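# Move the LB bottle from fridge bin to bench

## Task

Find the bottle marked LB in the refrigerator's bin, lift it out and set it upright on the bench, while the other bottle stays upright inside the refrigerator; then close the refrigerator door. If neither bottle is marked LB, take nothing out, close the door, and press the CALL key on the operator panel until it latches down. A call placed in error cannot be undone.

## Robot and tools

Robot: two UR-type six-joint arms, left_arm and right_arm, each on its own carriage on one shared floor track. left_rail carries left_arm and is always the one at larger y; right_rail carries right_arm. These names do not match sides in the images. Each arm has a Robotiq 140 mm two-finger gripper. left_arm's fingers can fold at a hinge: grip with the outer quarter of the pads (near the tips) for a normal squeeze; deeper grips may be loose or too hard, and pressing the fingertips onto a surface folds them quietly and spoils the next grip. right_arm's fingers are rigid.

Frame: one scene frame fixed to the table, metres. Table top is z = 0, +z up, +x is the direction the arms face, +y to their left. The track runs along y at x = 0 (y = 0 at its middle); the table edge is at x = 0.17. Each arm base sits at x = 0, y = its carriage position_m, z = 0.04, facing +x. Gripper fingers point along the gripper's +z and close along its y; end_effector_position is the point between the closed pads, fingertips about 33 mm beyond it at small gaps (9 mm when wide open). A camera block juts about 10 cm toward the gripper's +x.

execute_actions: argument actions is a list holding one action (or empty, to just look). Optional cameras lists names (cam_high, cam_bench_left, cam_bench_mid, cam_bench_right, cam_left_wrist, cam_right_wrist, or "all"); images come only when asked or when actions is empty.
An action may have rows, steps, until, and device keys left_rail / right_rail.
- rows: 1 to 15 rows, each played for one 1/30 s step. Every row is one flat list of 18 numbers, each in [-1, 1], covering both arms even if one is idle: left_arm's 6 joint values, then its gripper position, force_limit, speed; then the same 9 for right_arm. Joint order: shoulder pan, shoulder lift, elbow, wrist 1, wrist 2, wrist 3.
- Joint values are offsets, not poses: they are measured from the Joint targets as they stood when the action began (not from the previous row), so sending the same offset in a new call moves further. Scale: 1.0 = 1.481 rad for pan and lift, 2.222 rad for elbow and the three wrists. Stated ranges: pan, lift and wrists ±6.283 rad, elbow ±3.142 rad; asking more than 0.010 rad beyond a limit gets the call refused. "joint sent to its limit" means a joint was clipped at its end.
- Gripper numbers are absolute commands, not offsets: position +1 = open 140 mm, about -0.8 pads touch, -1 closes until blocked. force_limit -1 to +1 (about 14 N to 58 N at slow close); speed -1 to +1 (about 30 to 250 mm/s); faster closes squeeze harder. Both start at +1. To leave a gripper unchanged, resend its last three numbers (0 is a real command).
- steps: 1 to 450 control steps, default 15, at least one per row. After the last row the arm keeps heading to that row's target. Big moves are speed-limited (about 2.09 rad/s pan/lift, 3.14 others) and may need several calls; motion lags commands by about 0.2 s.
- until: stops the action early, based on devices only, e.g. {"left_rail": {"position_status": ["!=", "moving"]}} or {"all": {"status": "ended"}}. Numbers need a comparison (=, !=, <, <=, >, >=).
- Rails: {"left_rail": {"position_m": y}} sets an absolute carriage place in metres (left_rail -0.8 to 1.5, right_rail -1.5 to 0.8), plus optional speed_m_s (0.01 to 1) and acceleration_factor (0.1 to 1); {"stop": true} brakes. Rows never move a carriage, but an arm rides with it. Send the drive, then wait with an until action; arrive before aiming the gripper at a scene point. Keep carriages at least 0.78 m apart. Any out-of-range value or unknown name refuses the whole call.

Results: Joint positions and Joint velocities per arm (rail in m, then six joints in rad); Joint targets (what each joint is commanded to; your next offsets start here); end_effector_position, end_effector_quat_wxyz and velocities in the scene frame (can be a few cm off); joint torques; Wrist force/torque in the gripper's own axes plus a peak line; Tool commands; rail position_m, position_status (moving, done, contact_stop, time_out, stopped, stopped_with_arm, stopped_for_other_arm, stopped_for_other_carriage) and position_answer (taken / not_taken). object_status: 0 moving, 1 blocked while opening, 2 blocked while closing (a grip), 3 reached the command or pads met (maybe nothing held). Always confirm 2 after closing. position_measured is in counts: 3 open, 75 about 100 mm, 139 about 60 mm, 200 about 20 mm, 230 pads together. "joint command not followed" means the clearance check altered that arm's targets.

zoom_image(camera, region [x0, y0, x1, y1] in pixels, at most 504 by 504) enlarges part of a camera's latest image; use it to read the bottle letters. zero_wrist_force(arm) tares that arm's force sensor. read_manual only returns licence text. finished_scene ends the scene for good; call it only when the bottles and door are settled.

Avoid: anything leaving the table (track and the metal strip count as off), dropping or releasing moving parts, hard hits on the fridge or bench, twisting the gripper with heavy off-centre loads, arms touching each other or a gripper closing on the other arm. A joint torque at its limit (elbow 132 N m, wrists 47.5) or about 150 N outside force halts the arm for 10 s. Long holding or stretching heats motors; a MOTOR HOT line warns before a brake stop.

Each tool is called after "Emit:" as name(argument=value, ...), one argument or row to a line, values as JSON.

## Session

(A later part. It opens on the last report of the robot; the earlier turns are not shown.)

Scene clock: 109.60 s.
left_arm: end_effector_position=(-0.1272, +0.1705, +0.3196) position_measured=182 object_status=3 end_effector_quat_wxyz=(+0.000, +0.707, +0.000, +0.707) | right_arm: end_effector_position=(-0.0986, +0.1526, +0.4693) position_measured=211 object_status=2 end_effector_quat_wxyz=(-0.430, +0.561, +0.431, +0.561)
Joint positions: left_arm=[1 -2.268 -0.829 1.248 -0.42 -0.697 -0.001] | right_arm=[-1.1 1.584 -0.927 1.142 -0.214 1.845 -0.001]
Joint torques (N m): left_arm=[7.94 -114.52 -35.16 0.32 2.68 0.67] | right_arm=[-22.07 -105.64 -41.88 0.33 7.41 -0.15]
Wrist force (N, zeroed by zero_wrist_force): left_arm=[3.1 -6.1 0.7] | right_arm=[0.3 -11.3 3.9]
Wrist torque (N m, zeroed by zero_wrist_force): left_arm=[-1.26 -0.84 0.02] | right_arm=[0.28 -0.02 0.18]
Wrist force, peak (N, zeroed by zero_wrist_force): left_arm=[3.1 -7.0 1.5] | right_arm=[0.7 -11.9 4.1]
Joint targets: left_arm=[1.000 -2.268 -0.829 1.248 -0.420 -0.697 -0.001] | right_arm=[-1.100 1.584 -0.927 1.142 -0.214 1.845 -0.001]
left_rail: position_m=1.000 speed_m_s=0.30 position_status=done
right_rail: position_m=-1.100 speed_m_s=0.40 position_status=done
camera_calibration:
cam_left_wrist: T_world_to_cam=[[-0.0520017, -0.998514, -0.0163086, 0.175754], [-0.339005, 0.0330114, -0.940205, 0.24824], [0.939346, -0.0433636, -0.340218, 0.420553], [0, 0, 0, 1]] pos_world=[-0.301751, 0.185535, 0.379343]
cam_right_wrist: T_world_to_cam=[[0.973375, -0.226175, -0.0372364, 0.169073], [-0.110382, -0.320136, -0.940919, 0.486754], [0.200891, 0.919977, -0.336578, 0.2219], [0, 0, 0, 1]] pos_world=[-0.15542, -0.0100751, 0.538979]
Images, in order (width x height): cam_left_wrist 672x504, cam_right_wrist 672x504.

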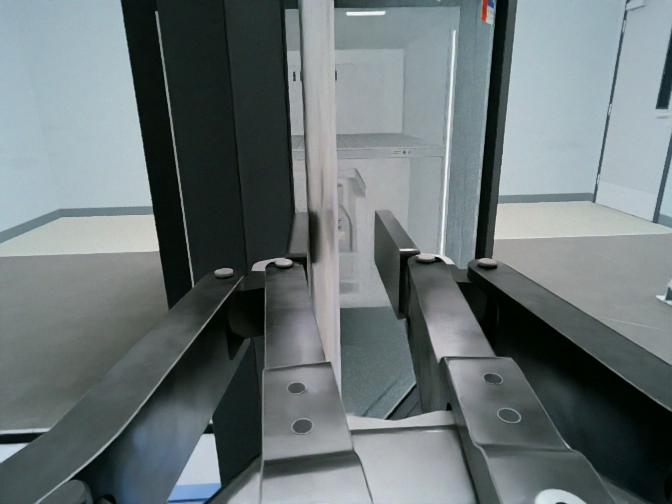

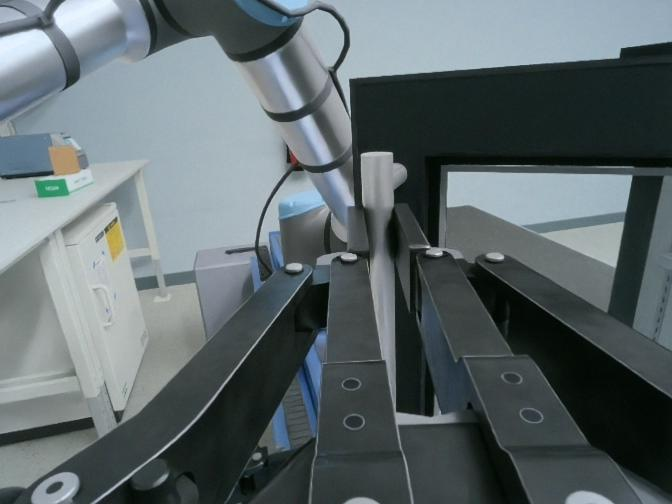

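Emit:
execute_actions(
  actions=[
    {"rows": [[-0.0008, -0.0014, 0.0018, -0.0008, -0.0005, 0, -0.42, 0.3, -1, 0, 0, 0, 0, 0, 0, -1, 0.3, -1], [-0.0016, -0.0028, 0.0035, -0.0016, -0.0011, 0, -0.42, 0.3, -1, 0, 0, 0, 0, 0, 0, -1, 0.3, -1], [-0.0025, -0.0042, 0.0053, -0.0025, -0.0016, 0, -0.42, 0.3, -1, 0, 0, 0, 0, 0, 0, -1, 0.3, -1]], "steps": 15},
  ],
)

Emit:
execute_actions(
  actions=[
    {"rows": [[-0.0054, 0.0056, -0.0067, 0.0030, -0.0036, 0, -0.42, 0.3, -1, 0, 0, 0, 0, 0, 0, -1, 0.3, -1], [-0.0108, 0.0111, -0.0133, 0.0059, -0.0072, 0, -0.42, 0.3, -1, 0, 0, 0, 0, 0, 0, -1, 0.3, -1], [-0.0162, 0.0167, -0.0200, 0.0089, -0.0108, 0, -0.42, 0.3, -1, 0, 0, 0, 0, 0, 0, -1, 0.3, -1], [-0.0216, 0.0222, -0.0266, 0.0118, -0.0144, 0, -0.42, 0.3, -1, 0, 0, 0, 0, 0, 0, -1, 0.3, -1], [-0.0282, 0.0307, -0.0370, 0.0165, -0.0189, 0, -0.42, 0.3, -1, 0, 0, 0, 0, 0, 0, -1, 0.3, -1], [-0.0349, 0.0392, -0.0474, 0.0213, -0.0233, 0, -0.42, 0.3, -1, 0, 0, 0, 0, 0, 0, -1, 0.3, -1], [-0.0416, 0.0477, -0.0578, 0.0260, -0.0278, 0, -0.42, 0.3, -1, 0, 0, 0, 0, 0, 0, -1, 0.3, -1], [-0.0483, 0.0563, -0.0681, 0.0307, -0.0322, 0, -0.42, 0.3, -1, 0, 0, 0, 0, 0, 0, -1, 0.3, -1], [-0.0549, 0.0648, -0.0785, 0.0354, -0.0367, 0, -0.42, 0.3, -1, 0, 0, 0, 0, 0, 0, -1, 0.3, -1], [-0.0616, 0.0733, -0.0889, 0.0401, -0.0411, 0, -0.42, 0.3, -1, 0, 0, 0, 0, 0, 0, -1, 0.3, -1]], "steps": 25},
  ],
  cameras=["cam_right_wrist", "cam_left_wrist", "cam_high"],
)

Scene clock: 112.63 s.
left_arm: end_effector_position=(-0.1276, +0.1753, +0.3193) position_measured=182 object_status=3 end_effector_quat_wxyz=(+0.000, +0.707, +0.000, +0.707) | right_arm: end_effector_position=(-0.0986, +0.1526, +0.4693) position_measured=211 object_status=2 end_effector_quat_wxyz=(-0.430, +0.561, +0.431, +0.561)
Joint positions: left_arm=[1 -2.272 -0.835 1.26 -0.425 -0.701 -0.001] | right_arm=[-1.1 1.584 -0.927 1.142 -0.214 1.845 -0.001]
Joint torques (N m): left_arm=[-13.35 -115.48 -33.06 -0.86 -2.75 0.98] | right_arm=[-20.07 -118.95 -41.92 0.45 7.35 -0.33]
Wrist force (N, zeroed by zero_wrist_force): left_arm=[3.1 -6.0 1.3] | right_arm=[0.1 -11.7 4.1]
Wrist torque (N m, zeroed by zero_wrist_force): left_arm=[-1.30 -0.83 0.01] | right_arm=[0.25 0.02 0.18]
Wrist force, peak (N, zeroed by zero_wrist_force): left_arm=[3.2 -6.5 0.8] | right_arm=[0.7 -12.0 4.3]
Joint targets: left_arm=[1.000 -2.272 -0.835 1.260 -0.425 -0.701 -0.001] | right_arm=[-1.100 1.584 -0.927 1.142 -0.214 1.845 -0.001]
left_rail: position_m=1.000 speed_m_s=0.30 position_status=done
right_rail: position_m=-1.100 speed_m_s=0.40 position_status=done

Scene clock: 113.67 s.
left_arm: end_effector_position=(-0.2475, +0.1754, +0.3192) position_measured=182 object_status=3 end_effector_quat_wxyz=(+0.000, +0.707, +0.000, +0.707) | right_arm: end_effector_position=(-0.0986, +0.1526, +0.4693) position_measured=211 object_status=2 end_effector_quat_wxyz=(-0.430, +0.561, +0.431, +0.561)
Joint positions: left_arm=[1 -2.363 -0.726 1.062 -0.336 -0.792 -0.001] | right_arm=[-1.1 1.584 -0.927 1.142 -0.214 1.845 -0.001]
Joint torques (N m): left_arm=[-11.83 -98.68 -56.89 5.38 -2.4 0.76] | right_arm=[-21.53 -117.18 -40.72 0.47 7.32 -0.8]
Wrist force (N, zeroed by zero_wrist_force): left_arm=[3.5 -6.2 1.2] | right_arm=[0.4 -11.6 3.8]
Wrist torque (N m, zeroed by zero_wrist_force): left_arm=[-1.37 -0.91 0.05] | right_arm=[0.26 -0.03 0.18]
Wrist force, peak (N, zeroed by zero_wrist_force): left_arm=[3.3 -6.3 -4.7] | right_arm=[0.5 -12.1 4.3]
Joint targets: left_arm=[1.000 -2.363 -0.726 1.062 -0.336 -0.792 -0.001] | right_arm=[-1.100 1.584 -0.927 1.142 -0.214 1.845 -0.001]
left_rail: position_m=1.000 speed_m_s=0.30 position_status=done
right_rail: position_m=-1.100 speed_m_s=0.40 position_status=done
camera_calibration:
cam_left_wrist: T_world_to_cam=[[-0.0521273, -0.998506, -0.0163757, 0.174256], [-0.338907, 0.0331128, -0.940237, 0.206957], [0.939375, -0.0434621, -0.340127, 0.533625], [0, 0, 0, 1]] pos_world=[-0.422051, 0.190335, 0.378943]
cam_right_wrist: T_world_to_cam=[[0.973375, -0.226175, -0.0372364, 0.169073], [-0.110382, -0.320136, -0.940919, 0.486754], [0.200891, 0.919977, -0.336578, 0.2219], [0, 0, 0, 1]] pos_world=[-0.15542, -0.0100751, 0.538979]
Images, in order (width x height): cam_high 672x504, cam_left_wrist 672x504, cam_right_wrist 672x504.

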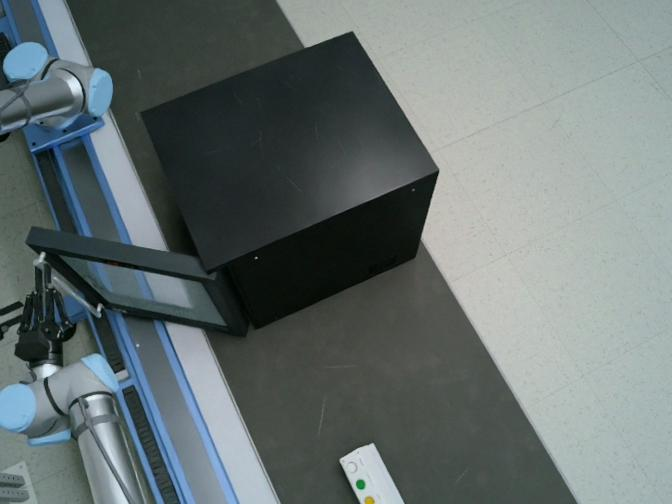

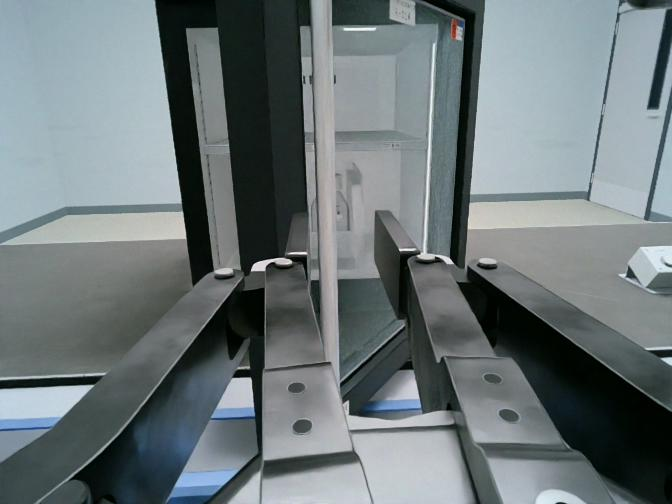

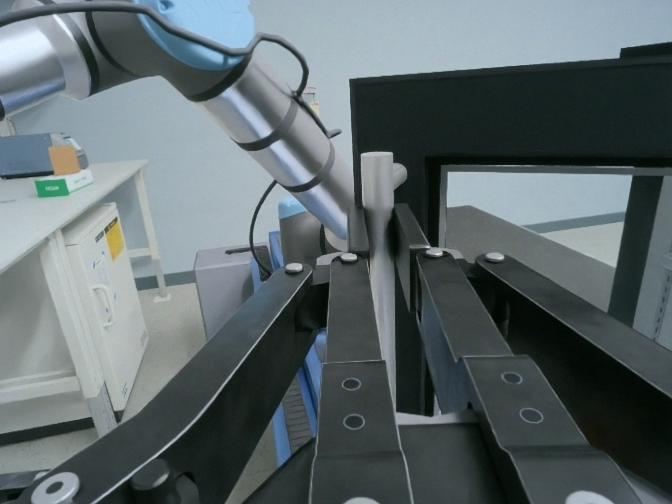

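Emit:
execute_actions(
  actions=[
    {"left_rail": {"position_m": 1.2, "speed_m_s": 0.3, "acceleration_factor": 0.6}, "steps": 90, "until": {"left_rail": {"position_status": ["!=", "moving"]}}},
  ],
)

Scene clock: 115.87 s.
left_arm: end_effector_position=(-0.2476, +0.3754, +0.3192) position_measured=182 object_status=3 end_effector_quat_wxyz=(+0.000, +0.707, +0.000, +0.707) | right_arm: end_effector_position=(-0.0986, +0.1526, +0.4693) position_measured=211 object_status=2 end_effector_quat_wxyz=(-0.430, +0.561, +0.431, +0.561)
Joint positions: left_arm=[1.2 -2.363 -0.726 1.062 -0.336 -0.792 -0.001] | right_arm=[-1.1 1.584 -0.927 1.142 -0.214 1.845 -0.001]
Joint torques (N m): left_arm=[-2.94 -105.79 -51.09 4.38 -1.75 0.97] | right_arm=[-21.38 -116.46 -41.12 0.5 7.52 -0.29]
Wrist force (N, zeroed by zero_wrist_force): left_arm=[3.2 -6.2 0.9] | right_arm=[0.3 -11.1 4.0]
Wrist torque (N m, zeroed by zero_wrist_force): left_arm=[-1.38 -0.86 0.05] | right_arm=[0.37 -0.03 0.18]
Wrist force, peak (N, zeroed by zero_wrist_force): left_arm=[3.5 -7.0 0.8] | right_arm=[0.7 -12.0 4.5]
Joint targets: left_arm=[1.200 -2.363 -0.726 1.062 -0.336 -0.792 -0.001] | right_arm=[-1.100 1.584 -0.927 1.142 -0.214 1.845 -0.001]
Tool commands: left_gripper/position=-0.42 left_gripper/force_limit=+0.3 left_gripper/speed=-1.0 right_gripper/position=-1.0 right_gripper/force_limit=+0.3 right_gripper/speed=-1.0
left_rail: position_m=1.200 speed_m_s=0.30 position_status=done
right_rail: position_m=-1.100 speed_m_s=0.40 position_status=done

Emit:
execute_actions(
  actions=[
    {"rows": [[0, 0, 0, 0, 0, 0, -0.42, 0.3, -1, 0.0014, -0.0035, 0.0038, -0.0015, 0.0010, 0, -1, 0.3, -1], [0, 0, 0, 0, 0, 0, -0.42, 0.3, -1, 0.0029, -0.0070, 0.0076, -0.0030, 0.0019, 0, -1, 0.3, -1], [0, 0, 0, 0, 0, 0, -0.42, 0.3, -1, 0.0043, -0.0105, 0.0114, -0.0044, 0.0029, 0, -1, 0.3, -1], [0, 0, 0, 0, 0, 0, -0.42, 0.3, -1, 0.0057, -0.0140, 0.0152, -0.0059, 0.0038, 0, -1, 0.3, -1], [0, 0, 0, 0, 0, 0, -0.42, 0.3, -1, 0.0072, -0.0175, 0.0191, -0.0074, 0.0048, 0, -1, 0.3, -1], [0, 0, 0, 0, 0, 0, -0.42, 0.3, -1, 0.0086, -0.0210, 0.0229, -0.0089, 0.0057, 0, -1, 0.3, -1], [0, 0, 0, 0, 0, 0, -0.42, 0.3, -1, 0.0100, -0.0246, 0.0267, -0.0104, 0.0067, 0, -1, 0.3, -1], [0, 0, 0, 0, 0, 0, -0.42, 0.3, -1, 0.0115, -0.0281, 0.0305, -0.0118, 0.0076, 0, -1, 0.3, -1], [0, 0, 0, 0, 0, 0, -0.42, 0.3, -1, 0.0129, -0.0316, 0.0343, -0.0133, 0.0086, 0, -1, 0.3, -1], [0, 0, 0, 0, 0, 0, -0.42, 0.3, -1, 0.0143, -0.0351, 0.0381, -0.0148, 0.0096, 0, -1, 0.3, -1]], "steps": 22},
  ],
)

Scene clock: 119.53 s.
left_arm: end_effector_position=(-0.2475, +0.3754, +0.3192) position_measured=182 object_status=3 end_effector_quat_wxyz=(+0.000, +0.707, +0.000, +0.707) | right_arm: end_effector_position=(-0.1170, +0.1182, +0.4696) position_measured=211 object_status=2 end_effector_quat_wxyz=(-0.430, +0.561, +0.431, +0.561)
Joint positions: left_arm=[1.2 -2.363 -0.726 1.062 -0.336 -0.792 -0.001] | right_arm=[-1.1 1.605 -0.979 1.226 -0.247 1.867 -0.001]
Joint torques (N m): left_arm=[5.48 -118.18 -40.33 0.2 1.35 1.22] | right_arm=[0.82 -121.58 -44.53 -7.53 10.24 -0.44]
Wrist force (N, zeroed by zero_wrist_force): left_arm=[3.3 -5.9 1.2] | right_arm=[-4.7 -13.6 4.4]
Wrist torque (N m, zeroed by zero_wrist_force): left_arm=[-1.30 -0.88 0.05] | right_arm=[0.52 -0.15 0.13]
Wrist force, peak (N, zeroed by zero_wrist_force): left_arm=[3.6 -6.3 1.2] | right_arm=[-1.4 -15.6 7.2]
Joint targets: left_arm=[1.200 -2.363 -0.726 1.062 -0.336 -0.792 -0.001] | right_arm=[-1.100 1.605 -0.979 1.226 -0.247 1.867 -0.001]
left_rail: position_m=1.200 speed_m_s=0.30 position_status=done
right_rail: position_m=-1.100 speed_m_s=0.40 position_status=done

Emit:
execute_actions(
  actions=[
    {"rows": [[0, 0, 0, 0, 0, 0, -0.42, 0.3, -1, 0.0019, -0.0051, 0.0054, -0.0020, 0.0012, 0, -1, 0.3, -1], [0, 0, 0, 0, 0, 0, -0.42, 0.3, -1, 0.0037, -0.0101, 0.0108, -0.0040, 0.0025, 0, -1, 0.3, -1], [0, 0, 0, 0, 0, 0, -0.42, 0.3, -1, 0.0056, -0.0152, 0.0161, -0.0060, 0.0037, 0, -1, 0.3, -1], [0, 0, 0, 0, 0, 0, -0.42, 0.3, -1, 0.0074, -0.0202, 0.0215, -0.0080, 0.0049, 0, -1, 0.3, -1], [0, 0, 0, 0, 0, 0, -0.42, 0.3, -1, 0.0093, -0.0253, 0.0269, -0.0100, 0.0061, 0, -1, 0.3, -1], [0, 0, 0, 0, 0, 0, -0.42, 0.3, -1, 0.0111, -0.0303, 0.0323, -0.0120, 0.0074, 0, -1, 0.3, -1], [0, 0, 0, 0, 0, 0, -0.42, 0.3, -1, 0.0130, -0.0354, 0.0376, -0.0141, 0.0086, 0, -1, 0.3, -1], [0, 0, 0, 0, 0, 0, -0.42, 0.3, -1, 0.0144, -0.0398, 0.0423, -0.0157, 0.0096, 0, -1, 0.3, -1], [0, 0, 0, 0, 0, 0, -0.42, 0.3, -1, 0.0159, -0.0443, 0.0469, -0.0173, 0.0105, 0, -1, 0.3, -1], [0, 0, 0, 0, 0, 0, -0.42, 0.3, -1, 0.0173, -0.0488, 0.0515, -0.0190, 0.0115, 0, -1, 0.3, -1], [0, 0, 0, 0, 0, 0, -0.42, 0.3, -1, 0.0187, -0.0533, 0.0562, -0.0206, 0.0124, 0, -1, 0.3, -1], [0, 0, 0, 0, 0, 0, -0.42, 0.3, -1, 0.0202, -0.0578, 0.0608, -0.0223, 0.0134, 0, -1, 0.3, -1], [0, 0, 0, 0, 0, 0, -0.42, 0.3, -1, 0.0216, -0.0623, 0.0654, -0.0239, 0.0143, 0, -1, 0.3, -1], [0, 0, 0, 0, 0, 0, -0.42, 0.3, -1, 0.0230, -0.0668, 0.0701, -0.0255, 0.0153, 0, -1, 0.3, -1], [0, 0, 0, 0, 0, 0, -0.42, 0.3, -1, 0.0245, -0.0713, 0.0747, -0.0272, 0.0163, 0, -1, 0.3, -1]], "steps": 27},
  ],
)

Scene clock: 122.03 s.
left_arm: end_effector_position=(-0.2475, +0.3754, +0.3192) position_measured=182 object_status=3 end_effector_quat_wxyz=(+0.000, +0.707, +0.000, +0.707) | right_arm: end_effector_position=(-0.1446, +0.0455, +0.4697) position_measured=211 object_status=2 end_effector_quat_wxyz=(-0.430, +0.561, +0.431, +0.561)
Joint positions: left_arm=[1.2 -2.363 -0.726 1.062 -0.336 -0.792 -0.001] | right_arm=[-1.1 1.642 -1.085 1.392 -0.307 1.903 -0.001]
Joint torques (N m): left_arm=[6.14 -120.34 -36.69 -0.2 1.62 0.99] | right_arm=[-5.03 -118.74 -47.39 -8.26 12.48 -0.34]
Wrist force (N, zeroed by zero_wrist_force): left_arm=[3.2 -6.1 1.1] | right_arm=[-7.1 -18.8 1.8]
Wrist torque (N m, zeroed by zero_wrist_force): left_arm=[-1.36 -0.84 0.05] | right_arm=[0.74 -0.27 0.10]
Wrist force, peak (N, zeroed by zero_wrist_force): left_arm=[3.8 -6.3 1.2] | right_arm=[-12.2 -18.0 2.5]
Joint targets: left_arm=[1.200 -2.363 -0.726 1.062 -0.336 -0.792 -0.001] | right_arm=[-1.100 1.642 -1.085 1.392 -0.307 1.903 -0.001]
left_rail: position_m=1.200 speed_m_s=0.30 position_status=done
right_rail: position_m=-1.100 speed_m_s=0.40 position_status=done

Emit:
execute_actions(
  actions=[
    {"rows": [[0, 0, 0, 0, 0, 0, -0.42, 0.3, -1, 0.0015, -0.0052, 0.0052, -0.0017, 0.0010, 0, -1, 0.3, -1], [0, 0, 0, 0, 0, 0, -0.42, 0.3, -1, 0.0030, -0.0104, 0.0104, -0.0035, 0.0020, 0, -1, 0.3, -1], [0, 0, 0, 0, 0, 0, -0.42, 0.3, -1, 0.0044, -0.0156, 0.0157, -0.0052, 0.0030, 0, -1, 0.3, -1], [0, 0, 0, 0, 0, 0, -0.42, 0.3, -1, 0.0059, -0.0209, 0.0209, -0.0069, 0.0039, 0, -1, 0.3, -1], [0, 0, 0, 0, 0, 0, -0.42, 0.3, -1, 0.0074, -0.0261, 0.0261, -0.0087, 0.0049, 0, -1, 0.3, -1], [0, 0, 0, 0, 0, 0, -0.42, 0.3, -1, 0.0089, -0.0313, 0.0313, -0.0104, 0.0059, 0, -1, 0.3, -1], [0, 0, 0, 0, 0, 0, -0.42, 0.3, -1, 0.0104, -0.0365, 0.0365, -0.0122, 0.0069, 0, -1, 0.3, -1], [0, 0, 0, 0, 0, 0, -0.42, 0.3, -1, 0.0114, -0.0412, 0.0410, -0.0136, 0.0076, 0, -1, 0.3, -1], [0, 0, 0, 0, 0, 0, -0.42, 0.3, -1, 0.0124, -0.0458, 0.0455, -0.0149, 0.0082, 0, -1, 0.3, -1], [0, 0, 0, 0, 0, 0, -0.42, 0.3, -1, 0.0134, -0.0505, 0.0500, -0.0163, 0.0089, 0, -1, 0.3, -1], [0, 0, 0, 0, 0, 0, -0.42, 0.3, -1, 0.0144, -0.0551, 0.0545, -0.0177, 0.0096, 0, -1, 0.3, -1], [0, 0, 0, 0, 0, 0, -0.42, 0.3, -1, 0.0154, -0.0598, 0.0590, -0.0191, 0.0102, 0, -1, 0.3, -1], [0, 0, 0, 0, 0, 0, -0.42, 0.3, -1, 0.0164, -0.0644, 0.0635, -0.0205, 0.0109, 0, -1, 0.3, -1], [0, 0, 0, 0, 0, 0, -0.42, 0.3, -1, 0.0174, -0.0691, 0.0680, -0.0219, 0.0116, 0, -1, 0.3, -1], [0, 0, 0, 0, 0, 0, -0.42, 0.3, -1, 0.0184, -0.0737, 0.0725, -0.0233, 0.0122, 0, -1, 0.3, -1]], "steps": 27},
  ],
  cameras=["cam_right_wrist", "cam_high"],
)

Scene clock: 124.33 s.
left_arm: end_effector_position=(-0.2475, +0.3754, +0.3192) position_measured=182 object_status=3 end_effector_quat_wxyz=(+0.000, +0.707, +0.000, +0.707) | right_arm: end_effector_position=(-0.1599, -0.0312, +0.4695) position_measured=211 object_status=2 end_effector_quat_wxyz=(-0.430, +0.561, +0.431, +0.561)
Joint positions: left_arm=[1.2 -2.363 -0.726 1.062 -0.336 -0.792 -0.001] | right_arm=[-1.1 1.669 -1.194 1.553 -0.359 1.93 -0.001]
Joint torques (N m): left_arm=[5.53 -120.17 -35.92 -0.17 1.39 0.67] | right_arm=[-2.25 -106.66 -46.75 -9.18 11.76 -0.5]
Wrist force (N, zeroed by zero_wrist_force): left_arm=[3.4 -6.1 0.9] | right_arm=[-8.4 -17.0 -1.3]
Wrist torque (N m, zeroed by zero_wrist_force): left_arm=[-1.36 -0.89 0.05] | right_arm=[0.75 -0.31 0.07]
Wrist force, peak (N, zeroed by zero_wrist_force): left_arm=[3.6 -6.4 1.0] | right_arm=[-15.8 -20.1 -0.8]
Joint targets: left_arm=[1.200 -2.363 -0.726 1.062 -0.336 -0.792 -0.001] | right_arm=[-1.100 1.669 -1.194 1.553 -0.359 1.930 -0.001]
left_rail: position_m=1.200 speed_m_s=0.30 position_status=done
right_rail: position_m=-1.100 speed_m_s=0.40 position_status=done
camera_calibration:
cam_right_wrist: T_world_to_cam=[[0.973376, -0.226161, -0.037285, 0.187187], [-0.110378, -0.319924, -0.940992, 0.421478], [0.200887, 0.920054, -0.33637, 0.403402], [0, 0, 0, 1]] pos_world=[-0.21672, -0.193976, 0.539279]
Images, in order (width x height): cam_high 672x504, cam_right_wrist 672x504.

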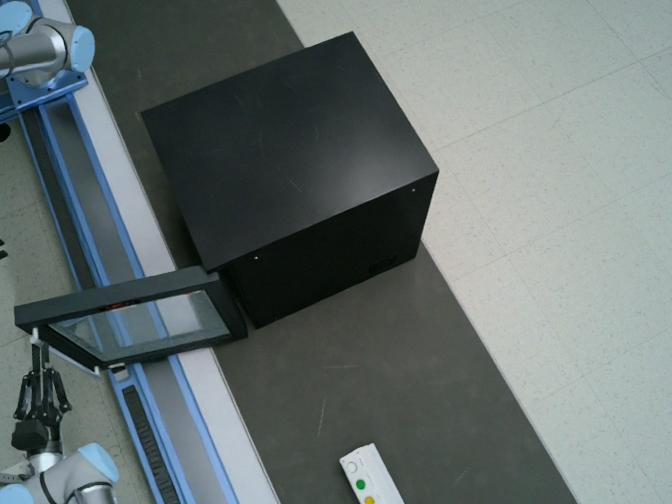

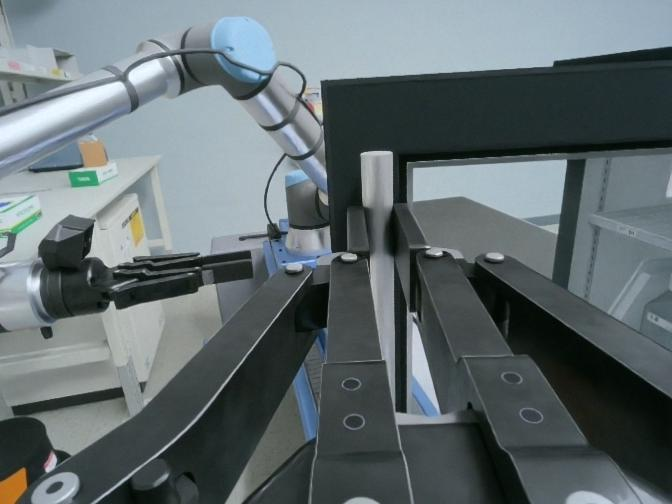

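Emit:
execute_actions(
  actions=[
    {"rows": [[0, 0, 0, 0, 0, 0, -0.42, 0.3, -1, 0.0008, -0.0055, 0.0050, -0.0014, 0.0005, 0, -1, 0.3, -1], [0, 0, 0, 0, 0, 0, -0.42, 0.3, -1, 0.0016, -0.0109, 0.0101, -0.0028, 0.0011, 0, -1, 0.3, -1], [0, 0, 0, 0, 0, 0, -0.42, 0.3, -1, 0.0024, -0.0164, 0.0151, -0.0043, 0.0016, 0, -1, 0.3, -1], [0, 0, 0, 0, 0, 0, -0.42, 0.3, -1, 0.0032, -0.0218, 0.0202, -0.0057, 0.0021, 0, -1, 0.3, -1], [0, 0, 0, 0, 0, 0, -0.42, 0.3, -1, 0.0040, -0.0273, 0.0252, -0.0071, 0.0027, 0, -1, 0.3, -1], [0, 0, 0, 0, 0, 0, -0.42, 0.3, -1, 0.0048, -0.0327, 0.0303, -0.0085, 0.0032, 0, -1, 0.3, -1], [0, 0, 0, 0, 0, 0, -0.42, 0.3, -1, 0.0056, -0.0382, 0.0353, -0.0099, 0.0038, 0, -1, 0.3, -1], [0, 0, 0, 0, 0, 0, -0.42, 0.3, -1, 0.0059, -0.0430, 0.0397, -0.0110, 0.0040, 0, -1, 0.3, -1], [0, 0, 0, 0, 0, 0, -0.42, 0.3, -1, 0.0063, -0.0479, 0.0440, -0.0121, 0.0042, 0, -1, 0.3, -1], [0, 0, 0, 0, 0, 0, -0.42, 0.3, -1, 0.0067, -0.0528, 0.0483, -0.0132, 0.0045, 0, -1, 0.3, -1], [0, 0, 0, 0, 0, 0, -0.42, 0.3, -1, 0.0070, -0.0577, 0.0527, -0.0143, 0.0047, 0, -1, 0.3, -1], [0, 0, 0, 0, 0, 0, -0.42, 0.3, -1, 0.0074, -0.0626, 0.0570, -0.0153, 0.0050, 0, -1, 0.3, -1], [0, 0, 0, 0, 0, 0, -0.42, 0.3, -1, 0.0077, -0.0675, 0.0613, -0.0164, 0.0052, 0, -1, 0.3, -1], [0, 0, 0, 0, 0, 0, -0.42, 0.3, -1, 0.0081, -0.0723, 0.0657, -0.0175, 0.0054, 0, -1, 0.3, -1], [0, 0, 0, 0, 0, 0, -0.42, 0.3, -1, 0.0085, -0.0772, 0.0700, -0.0186, 0.0057, 0, -1, 0.3, -1]], "steps": 27},
  ],
)

Scene clock: 126.50 s.
left_arm: end_effector_position=(-0.2475, +0.3754, +0.3192) position_measured=182 object_status=3 end_effector_quat_wxyz=(+0.000, +0.707, +0.000, +0.707) | right_arm: end_effector_position=(-0.1609, -0.1092, +0.4697) position_measured=211 object_status=2 end_effector_quat_wxyz=(-0.430, +0.561, +0.431, +0.561)
Joint positions: left_arm=[1.2 -2.363 -0.726 1.062 -0.336 -0.792 -0.001] | right_arm=[-1.1 1.681 -1.308 1.709 -0.4 1.943 -0.001]
Joint torques (N m): left_arm=[7.48 -118.89 -35.45 -0.44 1.95 0.6] | right_arm=[-27.72 -97.45 -49.09 -10.53 20.25 -0.43]
Wrist force (N, zeroed by zero_wrist_force): left_arm=[3.7 -6.0 1.2] | right_arm=[-11.8 -38.0 -11.5]
Wrist torque (N m, zeroed by zero_wrist_force): left_arm=[-1.32 -0.97 0.05] | right_arm=[1.18 -0.35 0.07]
Wrist force, peak (N, zeroed by zero_wrist_force): left_arm=[3.6 -6.4 1.0] | right_arm=[-16.9 -37.4 -12.6]
Joint targets: left_arm=[1.200 -2.363 -0.726 1.062 -0.336 -0.792 -0.001] | right_arm=[-1.100 1.681 -1.308 1.709 -0.400 1.943 -0.001]
left_rail: position_m=1.200 speed_m_s=0.30 position_status=done
right_rail: position_m=-1.100 speed_m_s=0.40 position_status=done

Emit:
execute_actions(
  actions=[
    {"rows": [[0, 0, 0, 0, 0, 0, -0.42, 0.3, -1, 0.0005, -0.0040, 0.0034, -0.0007, 0.0004, 0, -1, 0.3, -1], [0, 0, 0, 0, 0, 0, -0.42, 0.3, -1, 0.0008, -0.0080, 0.0068, -0.0014, 0.0006, 0, -1, 0.3, -1], [0, 0, 0, 0, 0, 0, -0.42, 0.3, -1, 0.0010, -0.0120, 0.0102, -0.0022, 0.0007, 0, -1, 0.3, -1], [0, 0, 0, 0, 0, 0, -0.42, 0.3, -1, 0.0011, -0.0160, 0.0136, -0.0029, 0.0008, 0, -1, 0.3, -1], [0, 0, 0, 0, 0, 0, -0.42, 0.3, -1, 0.0012, -0.0201, 0.0170, -0.0036, 0.0008, 0, -1, 0.3, -1], [0, 0, 0, 0, 0, 0, -0.42, 0.3, -1, 0.0013, -0.0241, 0.0204, -0.0043, 0.0008, 0, -1, 0.3, -1], [0, 0, 0, 0, 0, 0, -0.42, 0.3, -1, 0.0013, -0.0281, 0.0238, -0.0050, 0.0008, 0, -1, 0.3, -1], [0, 0, 0, 0, 0, 0, -0.42, 0.3, -1, 0.0013, -0.0321, 0.0272, -0.0057, 0.0008, 0, -1, 0.3, -1], [0, 0, 0, 0, 0, 0, -0.42, 0.3, -1, 0.0013, -0.0361, 0.0305, -0.0065, 0.0008, 0, -1, 0.3, -1], [0, 0, 0, 0, 0, 0, -0.42, 0.3, -1, 0.0013, -0.0401, 0.0339, -0.0072, 0.0008, 0, -1, 0.3, -1]], "steps": 22},
  ],
  cameras=["cam_right_wrist", "cam_high", "cam_left_wrist"],
)

Scene clock: 128.40 s.
left_arm: end_effector_position=(-0.2475, +0.3754, +0.3192) position_measured=182 object_status=3 end_effector_quat_wxyz=(+0.000, +0.707, +0.000, +0.707) | right_arm: end_effector_position=(-0.1577, -0.1484, +0.4697) position_measured=211 object_status=2 end_effector_quat_wxyz=(-0.430, +0.561, +0.431, +0.561)
Joint positions: left_arm=[1.2 -2.363 -0.726 1.062 -0.336 -0.792 -0.001] | right_arm=[-1.1 1.683 -1.368 1.784 -0.416 1.944 -0.001]
Joint torques (N m): left_arm=[8.01 -119.22 -35.45 -0.3 2.38 0.53] | right_arm=[-3.88 -94.9 -54.01 -12.36 8.01 -0.69]
Wrist force (N, zeroed by zero_wrist_force): left_arm=[3.2 -5.7 1.0] | right_arm=[-16.1 -17.9 -7.0]
Wrist torque (N m, zeroed by zero_wrist_force): left_arm=[-1.26 -0.85 0.05] | right_arm=[0.91 -0.46 0.02]
Wrist force, peak (N, zeroed by zero_wrist_force): left_arm=[3.5 -6.4 1.1] | right_arm=[-11.2 -38.5 -11.4]
Joint targets: left_arm=[1.200 -2.363 -0.726 1.062 -0.336 -0.792 -0.001] | right_arm=[-1.100 1.683 -1.368 1.784 -0.416 1.944 -0.001]
left_rail: position_m=1.200 speed_m_s=0.30 position_status=done
right_rail: position_m=-1.100 speed_m_s=0.40 position_status=done
camera_calibration:
cam_left_wrist: T_world_to_cam=[[-0.0521273, -0.998506, -0.0163757, 0.373957], [-0.338907, 0.0331128, -0.940237, 0.200335], [0.939375, -0.0434621, -0.340127, 0.542317], [0, 0, 0, 1]] pos_world=[-0.422051, 0.390335, 0.378943]
cam_right_wrist: T_world_to_cam=[[0.973373, -0.226167, -0.0373259, 0.158686], [-0.11038, -0.319743, -0.941053, 0.384524], [0.2009, 0.920116, -0.336193, 0.510714], [0, 0, 0, 1]] pos_world=[-0.21462, -0.311077, 0.539479]
Images, in order (width x height): cam_high 672x504, cam_left_wrist 672x504, cam_right_wrist 672x504.

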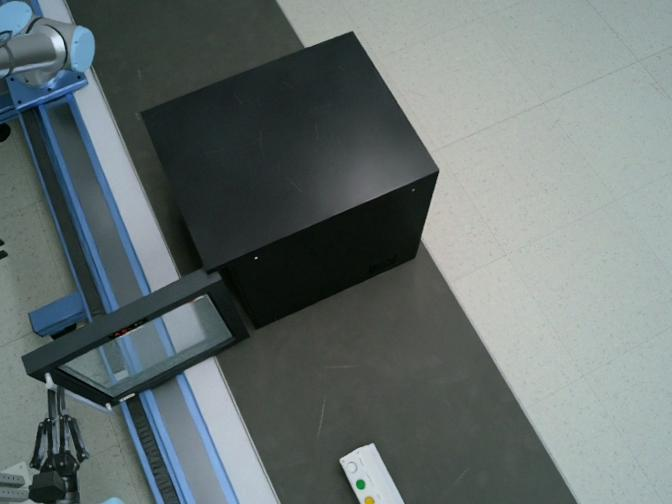

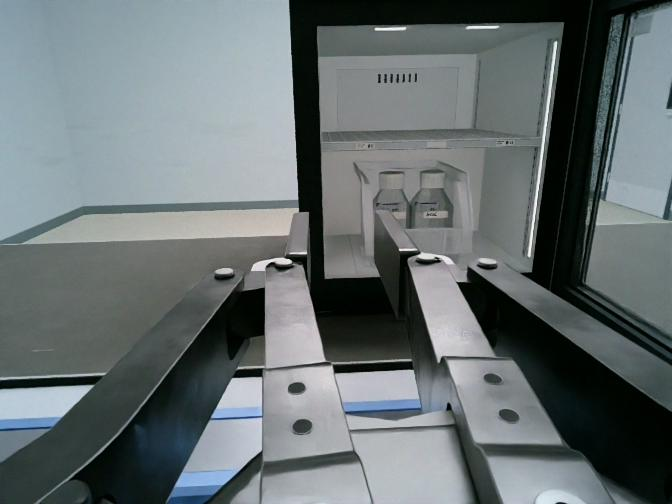

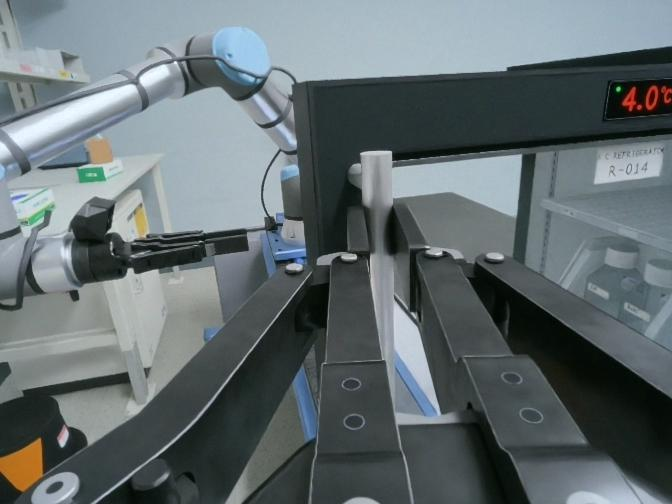

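Emit:
execute_actions(
  actions=[
    {"left_rail": {"position_m": 1.1, "speed_m_s": 0.3, "acceleration_factor": 0.6}, "steps": 90, "until": {"left_rail": {"position_status": ["!=", "moving"]}}},
  ],
)

Emit:
execute_actions(
  actions=[
    {"rows": [[0.2386, -0.1056, 0.1444, -0.0741, 0.1590, 0.0005, 1, 0.3, -0.5, 0, 0, 0, 0, 0, 0, -1, 0.3, -1]], "steps": 40},
  ],
  cameras=["cam_left_wrist", "cam_high"],
)

Scene clock: 131.73 s.
left_arm: end_effector_position=(-0.2475, +0.2754, +0.3192) position_measured=182 object_status=3 end_effector_quat_wxyz=(+0.000, +0.707, +0.000, +0.707) | right_arm: end_effector_position=(-0.1578, -0.1484, +0.4697) position_measured=211 object_status=2 end_effector_quat_wxyz=(-0.431, +0.561, +0.431, +0.561)
Joint positions: left_arm=[1.1 -2.363 -0.726 1.062 -0.336 -0.792 -0.001] | right_arm=[-1.1 1.683 -1.368 1.784 -0.416 1.944 -0.001]
Joint torques (N m): left_arm=[8.17 -116.43 -34.88 -0.41 2 0.92] | right_arm=[-4.92 -94.88 -53.99 -12.29 6.39 -0.93]
Wrist force (N, zeroed by zero_wrist_force): left_arm=[3.4 -5.8 1.1] | right_arm=[-16.3 -17.4 -6.2]
Wrist torque (N m, zeroed by zero_wrist_force): left_arm=[-1.30 -0.88 0.05] | right_arm=[0.81 -0.47 0.02]
Wrist force, peak (N, zeroed by zero_wrist_force): left_arm=[3.3 -7.6 1.0] | right_arm=[-16.3 -18.4 -6.6]
Joint targets: left_arm=[1.100 -2.363 -0.726 1.062 -0.336 -0.792 -0.001] | right_arm=[-1.100 1.683 -1.368 1.784 -0.416 1.944 -0.001]
Tool commands: left_gripper/position=-0.42 left_gripper/force_limit=+0.3 left_gripper/speed=-1.0 right_gripper/position=-1.0 right_gripper/force_limit=+0.3 right_gripper/speed=-1.0
left_rail: position_m=1.100 speed_m_s=0.30 position_status=done
right_rail: position_m=-1.100 speed_m_s=0.40 position_status=done

Scene clock: 133.33 s.
left_arm: end_effector_position=(+0.1197, +0.2198, +0.2998) position_measured=3 object_status=0 end_effector_quat_wxyz=(+0.000, +0.707, +0.000, +0.707) | right_arm: end_effector_position=(-0.1578, -0.1484, +0.4697) position_measured=211 object_status=2 end_effector_quat_wxyz=(-0.431, +0.561, +0.431, +0.561)
Joint positions: left_arm=[1.1 -2.01 -0.883 1.383 -0.501 -0.439 0.001] | right_arm=[-1.1 1.683 -1.368 1.784 -0.416 1.944 -0.001]
Joint torques (N m): left_arm=[9.17 -109.54 -31.47 -1.32 2.74 4.28] | right_arm=[-2.82 -97.18 -54.65 -12.28 6.45 -0.64]
Wrist force (N, zeroed by zero_wrist_force): left_arm=[2.8 -5.8 1.1] | right_arm=[-16.2 -17.4 -6.3]
Wrist torque (N m, zeroed by zero_wrist_force): left_arm=[-1.32 -0.60 -0.06] | right_arm=[0.80 -0.47 0.01]
Wrist force, peak (N, zeroed by zero_wrist_force): left_arm=[-1.4 -18.6 -33.6] | right_arm=[-16.7 -17.6 -6.2]
Joint targets: left_arm=[1.100 -2.010 -0.883 1.383 -0.501 -0.439 0.001] | right_arm=[-1.100 1.683 -1.368 1.784 -0.416 1.944 -0.001]
left_rail: position_m=1.100 speed_m_s=0.30 position_status=done
right_rail: position_m=-1.100 speed_m_s=0.40 position_status=done
camera_calibration:
cam_left_wrist: T_world_to_cam=[[-0.0519388, -0.998499, -0.0173813, 0.237684], [-0.339058, 0.0340023, -0.940151, 0.311452], [0.939331, -0.042937, -0.340315, 0.183957], [0, 0, 0, 1]] pos_world=[-0.0548514, 0.234635, 0.359546]
Images, in order (width x height): cam_high 672x504, cam_left_wrist 672x504.

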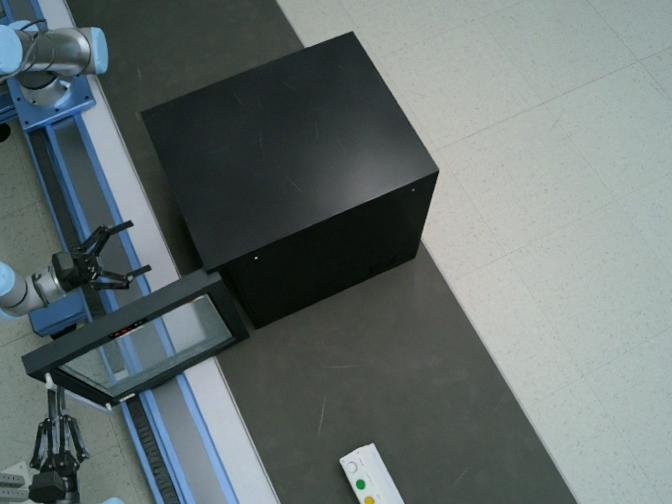

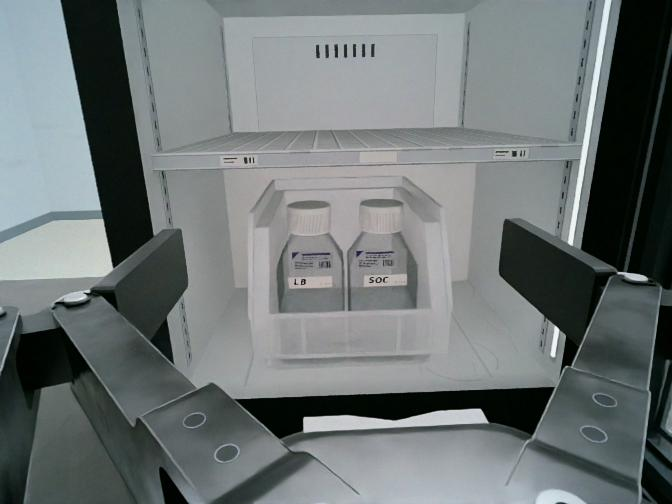

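Emit:
zoom_image(
  camera="cam_left_wrist",
  region=[230, 120, 470, 400],
)

Emit:
zoom_image(
  camera="cam_left_wrist",
  region=[260, 180, 430, 340],
)

Emit:
zoom_image(
  camera="cam_left_wrist",
  region=[130, 120, 600, 420],
)

Scaled by 1.800 from the camera's 672x504 image, which has a finer 960x720 frame.

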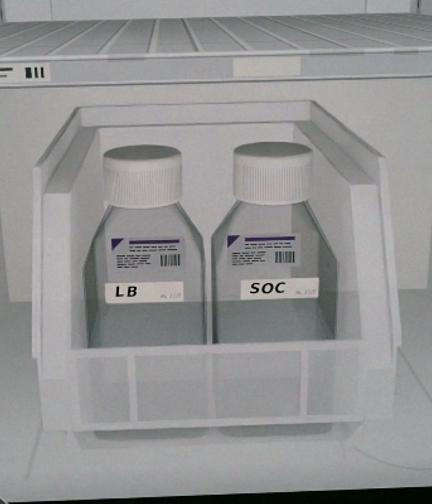

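Scaled by 2.965 from the camera's 672x504 image, which has a finer 960x720 frame.

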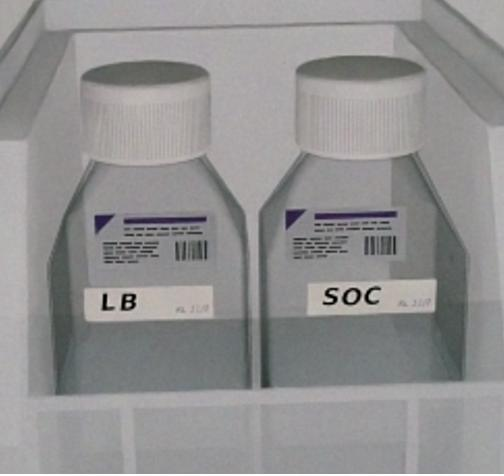

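Scaled by 1.072 from the camera's 672x504 image, which has a finer 960x720 frame.

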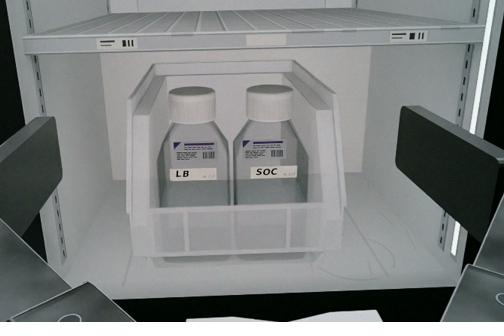

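Emit:
execute_actions(
  actions=[
    {"rows": [[0, 0.0734, 0.0218, -0.0707, 0, 0, 1, 0.3, -0.5, 0, 0, 0, 0, 0, 0, -1, 0.3, -1]], "steps": 30},
  ],
  cameras=["cam_left_wrist"],
)

Emit:
zoom_image(
  camera="cam_left_wrist",
  region=[220, 60, 480, 320],
)

Emit:
zoom_image(
  camera="cam_left_wrist",
  region=[100, 200, 600, 420],
)

Scene clock: 136.60 s.
left_arm: end_effector_position=(+0.1197, +0.2198, +0.1797) position_measured=3 object_status=3 end_effector_quat_wxyz=(+0.000, +0.707, +0.000, +0.707) | right_arm: end_effector_position=(-0.1578, -0.1484, +0.4697) position_measured=211 object_status=2 end_effector_quat_wxyz=(-0.431, +0.561, +0.431, +0.561)
Joint positions: left_arm=[1.1 -2.01 -0.774 1.432 -0.658 -0.439 0.001] | right_arm=[-1.1 1.683 -1.368 1.784 -0.416 1.944 -0.001]
Joint torques (N m): left_arm=[-8.37 -88.28 -26.18 -1.73 -1.03 3.58] | right_arm=[-3.86 -96.05 -54.15 -12.12 6.72 -0.38]
Wrist force (N, zeroed by zero_wrist_force): left_arm=[3.0 -5.7 1.1] | right_arm=[-16.6 -17.1 -6.0]
Wrist torque (N m, zeroed by zero_wrist_force): left_arm=[-1.26 -0.71 -0.08] | right_arm=[0.87 -0.41 0.02]
Wrist force, peak (N, zeroed by zero_wrist_force): left_arm=[38.4 -4.9 0.4] | right_arm=[-16.2 -18.1 -6.4]
Joint targets: left_arm=[1.100 -2.010 -0.774 1.432 -0.658 -0.439 0.001] | right_arm=[-1.100 1.683 -1.368 1.784 -0.416 1.944 -0.001]
left_rail: position_m=1.100 speed_m_s=0.30 position_status=done
right_rail: position_m=-1.100 speed_m_s=0.40 position_status=done
camera_calibration:
cam_left_wrist: T_world_to_cam=[[-0.0519387, -0.998499, -0.0173868, 0.235697], [-0.338968, 0.0340034, -0.940183, 0.198548], [0.939363, -0.0429383, -0.340226, 0.14307], [0, 0, 0, 1]] pos_world=[-0.0548513, 0.234735, 0.239446]
Images, in order (width x height): cam_left_wrist 672x504.

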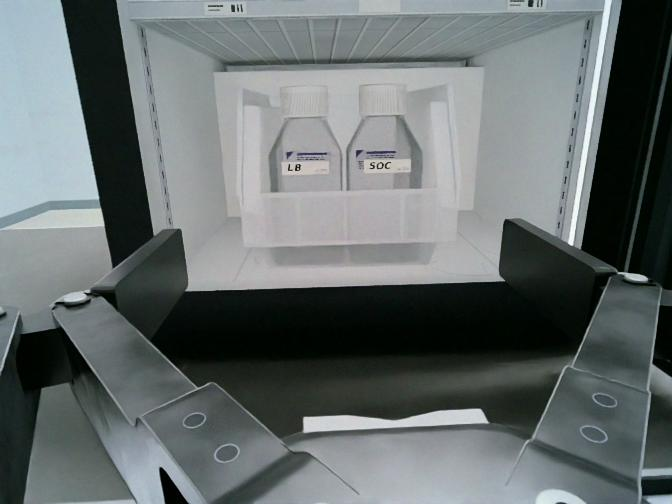

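Scaled by 1.938 from the camera's 672x504 image, which has a finer 960x720 frame.

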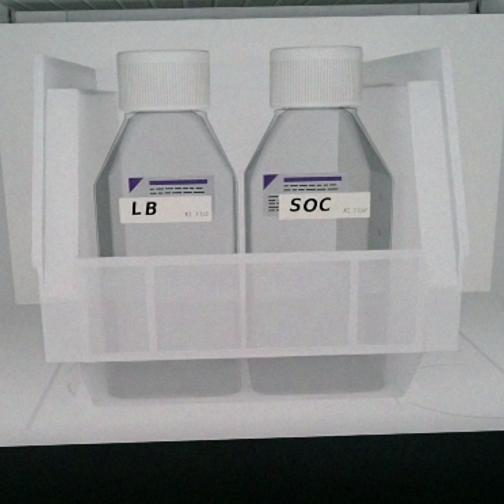

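Scaled by 1.008 from the camera's 672x504 image, which has a finer 960x720 frame.

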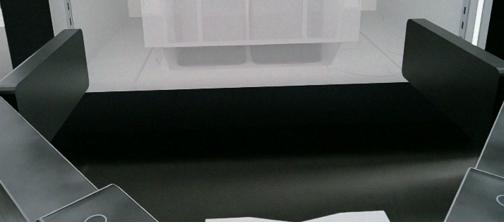

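Emit:
zoom_image(
  camera="cam_left_wrist",
  region=[225, 70, 345, 190],
)

Emit:
zoom_image(
  camera="cam_left_wrist",
  region=[345, 70, 465, 190],
)

Emit:
zoom_image(
  camera="cam_left_wrist",
  region=[225, 180, 345, 300],
)

Scaled by 4.200 from the camera's 672x504 image, which has a finer 960x720 frame.

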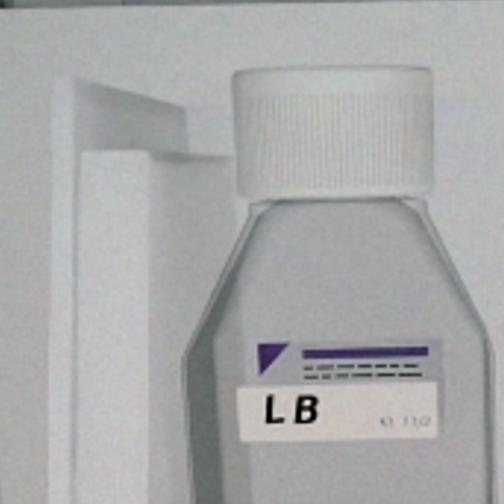

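Scaled by 4.200 from the camera's 672x504 image, which has a finer 960x720 frame.

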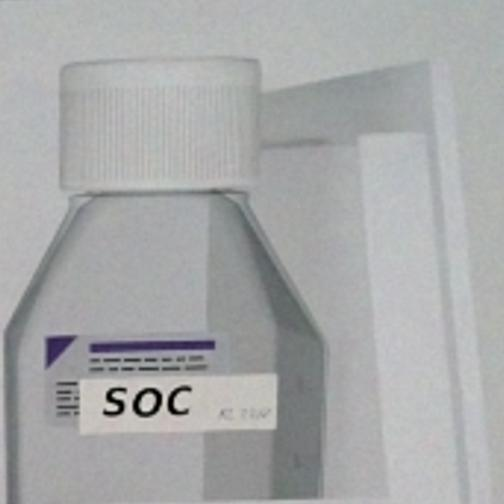

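Scaled by 4.200 from the camera's 672x504 image, which has a finer 960x720 frame.

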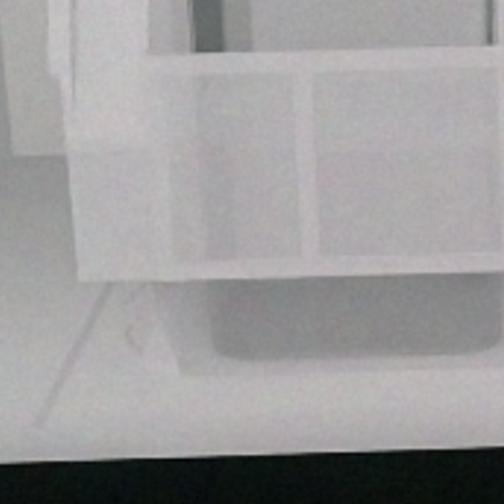

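Emit:
execute_actions(
  actions=[
    {"rows": [[-0.0782, -0.5436, 0.3118, -0.2217, -0.0930, 0.2270, -0.09, 0.3, -0.5, 0, 0, 0, 0, 0, 0, -1, 0.3, -1]], "steps": 50},
  ],
  cameras=["cam_high"],
)

Emit:
execute_actions(
  actions=[
    {"left_rail": {"position_m": 0.8, "speed_m_s": 0.3, "acceleration_factor": 0.6}, "steps": 120, "until": {"left_rail": {"position_status": ["!=", "moving"]}}},
  ],
  cameras=["cam_left_wrist", "cam_high"],
)

Scene clock: 154.63 s.
left_arm: end_effector_position=(+0.1774, +0.5392, +0.3218) position_measured=140 object_status=3 end_effector_quat_wxyz=(+0.000, +0.819, +0.000, +0.574) | right_arm: end_effector_position=(-0.1578, -0.1484, +0.4697) position_measured=211 object_status=2 end_effector_quat_wxyz=(-0.431, +0.561, +0.431, +0.561)
Joint positions: left_arm=[1.1 -2.126 -1.579 2.124 -1.15 -0.645 0.505] | right_arm=[-1.1 1.683 -1.368 1.784 -0.416 1.944 -0.001]
Joint torques (N m): left_arm=[-11.05 -53.6 -32.12 -3.38 -0.63 4.1] | right_arm=[-4.43 -97.93 -55.94 -12.49 6.83 -0.26]
Wrist force (N, zeroed by zero_wrist_force): left_arm=[3.5 -6.1 -0.1] | right_arm=[-16.6 -17.3 -6.0]
Wrist torque (N m, zeroed by zero_wrist_force): left_arm=[-1.29 -0.76 -0.11] | right_arm=[0.82 -0.41 0.02]
Wrist force, peak (N, zeroed by zero_wrist_force): left_arm=[-7.8 -17.1 9.3] | right_arm=[-17.0 -18.0 -6.1]
Joint targets: left_arm=[1.100 -2.126 -1.579 2.124 -1.150 -0.645 0.505] | right_arm=[-1.100 1.683 -1.368 1.784 -0.416 1.944 -0.001]
left_rail: position_m=1.100 speed_m_s=0.30 position_status=done
right_rail: position_m=-1.100 speed_m_s=0.40 position_status=done
Images, in order (width x height): cam_high 672x504.

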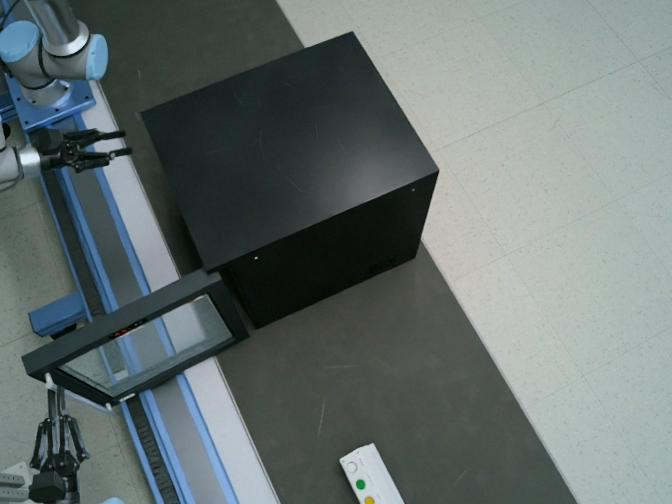

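Scene clock: 156.87 s.
left_arm: end_effector_position=(+0.1774, +0.2392, +0.3218) position_measured=140 object_status=3 end_effector_quat_wxyz=(+0.000, +0.819, +0.000, +0.574) | right_arm: end_effector_position=(-0.1578, -0.1484, +0.4697) position_measured=211 object_status=2 end_effector_quat_wxyz=(-0.431, +0.561, +0.431, +0.561)
Joint positions: left_arm=[0.8 -2.126 -1.579 2.124 -1.15 -0.645 0.505] | right_arm=[-1.1 1.683 -1.368 1.784 -0.416 1.944 -0.001]
Joint torques (N m): left_arm=[-4.32 -30.02 -52.35 -2.73 2.27 3.82] | right_arm=[-4.15 -95.45 -55.88 -12.39 6.86 -0.27]
Wrist force (N, zeroed by zero_wrist_force): left_arm=[3.2 -5.9 -0.2] | right_arm=[-16.3 -17.6 -6.4]
Wrist torque (N m, zeroed by zero_wrist_force): left_arm=[-1.26 -0.70 -0.11] | right_arm=[0.77 -0.46 0.01]
Wrist force, peak (N, zeroed by zero_wrist_force): left_arm=[3.3 -7.1 0.1] | right_arm=[-16.6 -17.8 -6.3]
Joint targets: left_arm=[0.800 -2.126 -1.579 2.124 -1.150 -0.645 0.505] | right_arm=[-1.100 1.683 -1.368 1.784 -0.416 1.944 -0.001]
Tool commands: left_gripper/position=-0.09 left_gripper/force_limit=+0.3 left_gripper/speed=-0.5 right_gripper/position=-1.0 right_gripper/force_limit=+0.3 right_gripper/speed=-1.0
left_rail: position_m=0.800 speed_m_s=0.30 position_status=done
right_rail: position_m=-1.100 speed_m_s=0.40 position_status=done
camera_calibration:
cam_left_wrist: T_world_to_cam=[[-0.0547828, -0.998497, 0.00171718, 0.254853], [-0.640193, 0.0338045, -0.76747, 0.348971], [0.766258, -0.0431435, -0.641083, 0.265677], [0, 0, 0, 1]] pos_world=[0.0337937, 0.254135, 0.437708]
Images, in order (width x height): cam_high 672x504, cam_left_wrist 672x504.

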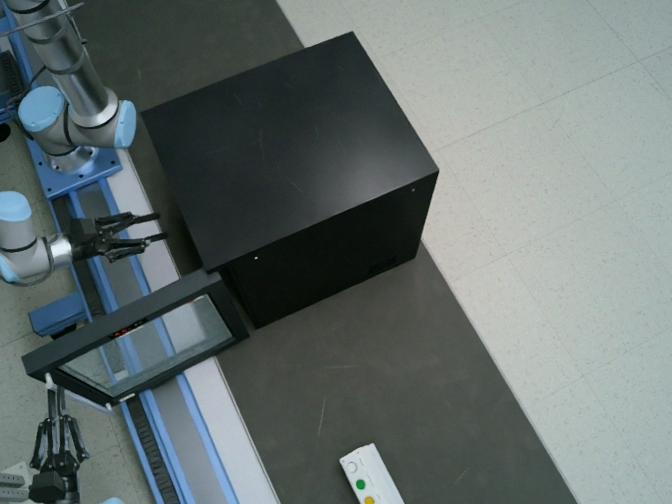

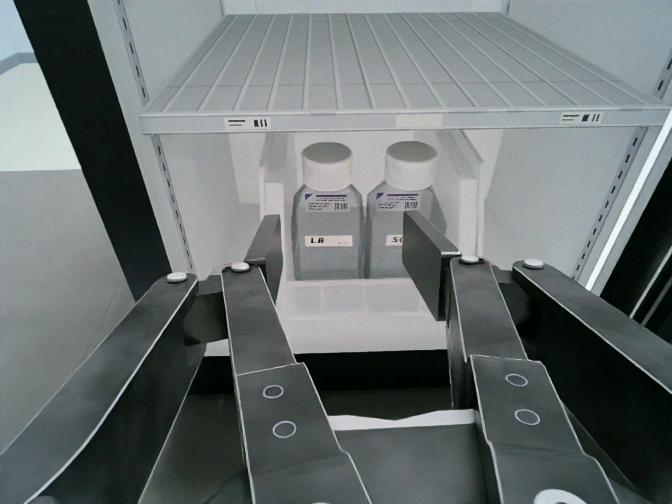

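Emit:
zoom_image(
  camera="cam_left_wrist",
  region=[250, 110, 490, 310],
)

Emit:
zoom_image(
  camera="cam_left_wrist",
  region=[260, 120, 400, 260],
)

Scaled by 2.100 from the camera's 672x504 image, which has a finer 960x720 frame.

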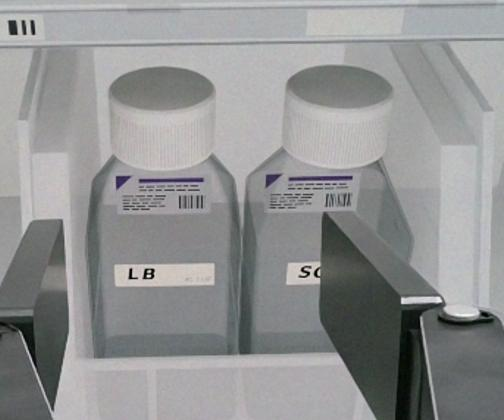

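Scaled by 3.600 from the camera's 672x504 image, which has a finer 960x720 frame.

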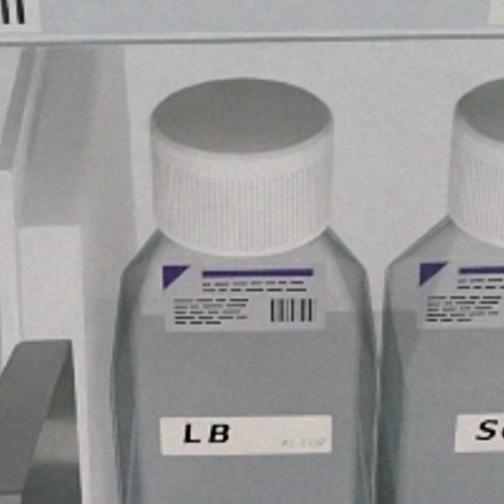

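Emit:
zoom_image(
  camera="cam_left_wrist",
  region=[370, 180, 490, 340],
)

Emit:
zoom_image(
  camera="cam_left_wrist",
  region=[210, 180, 330, 340],
)

Scaled by 3.150 from the camera's 672x504 image, which has a finer 960x720 frame.

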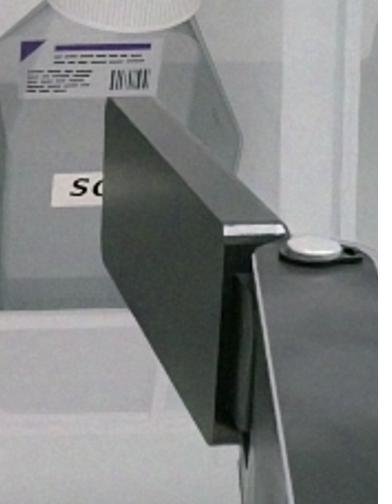

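Scaled by 3.150 from the camera's 672x504 image, which has a finer 960x720 frame.

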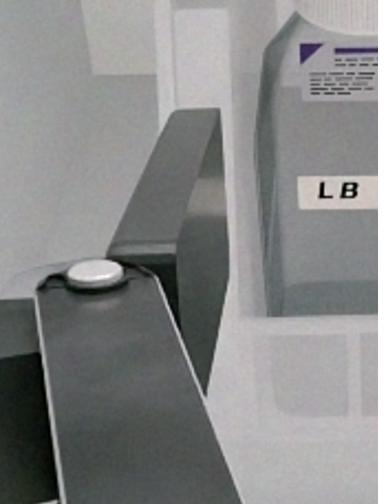

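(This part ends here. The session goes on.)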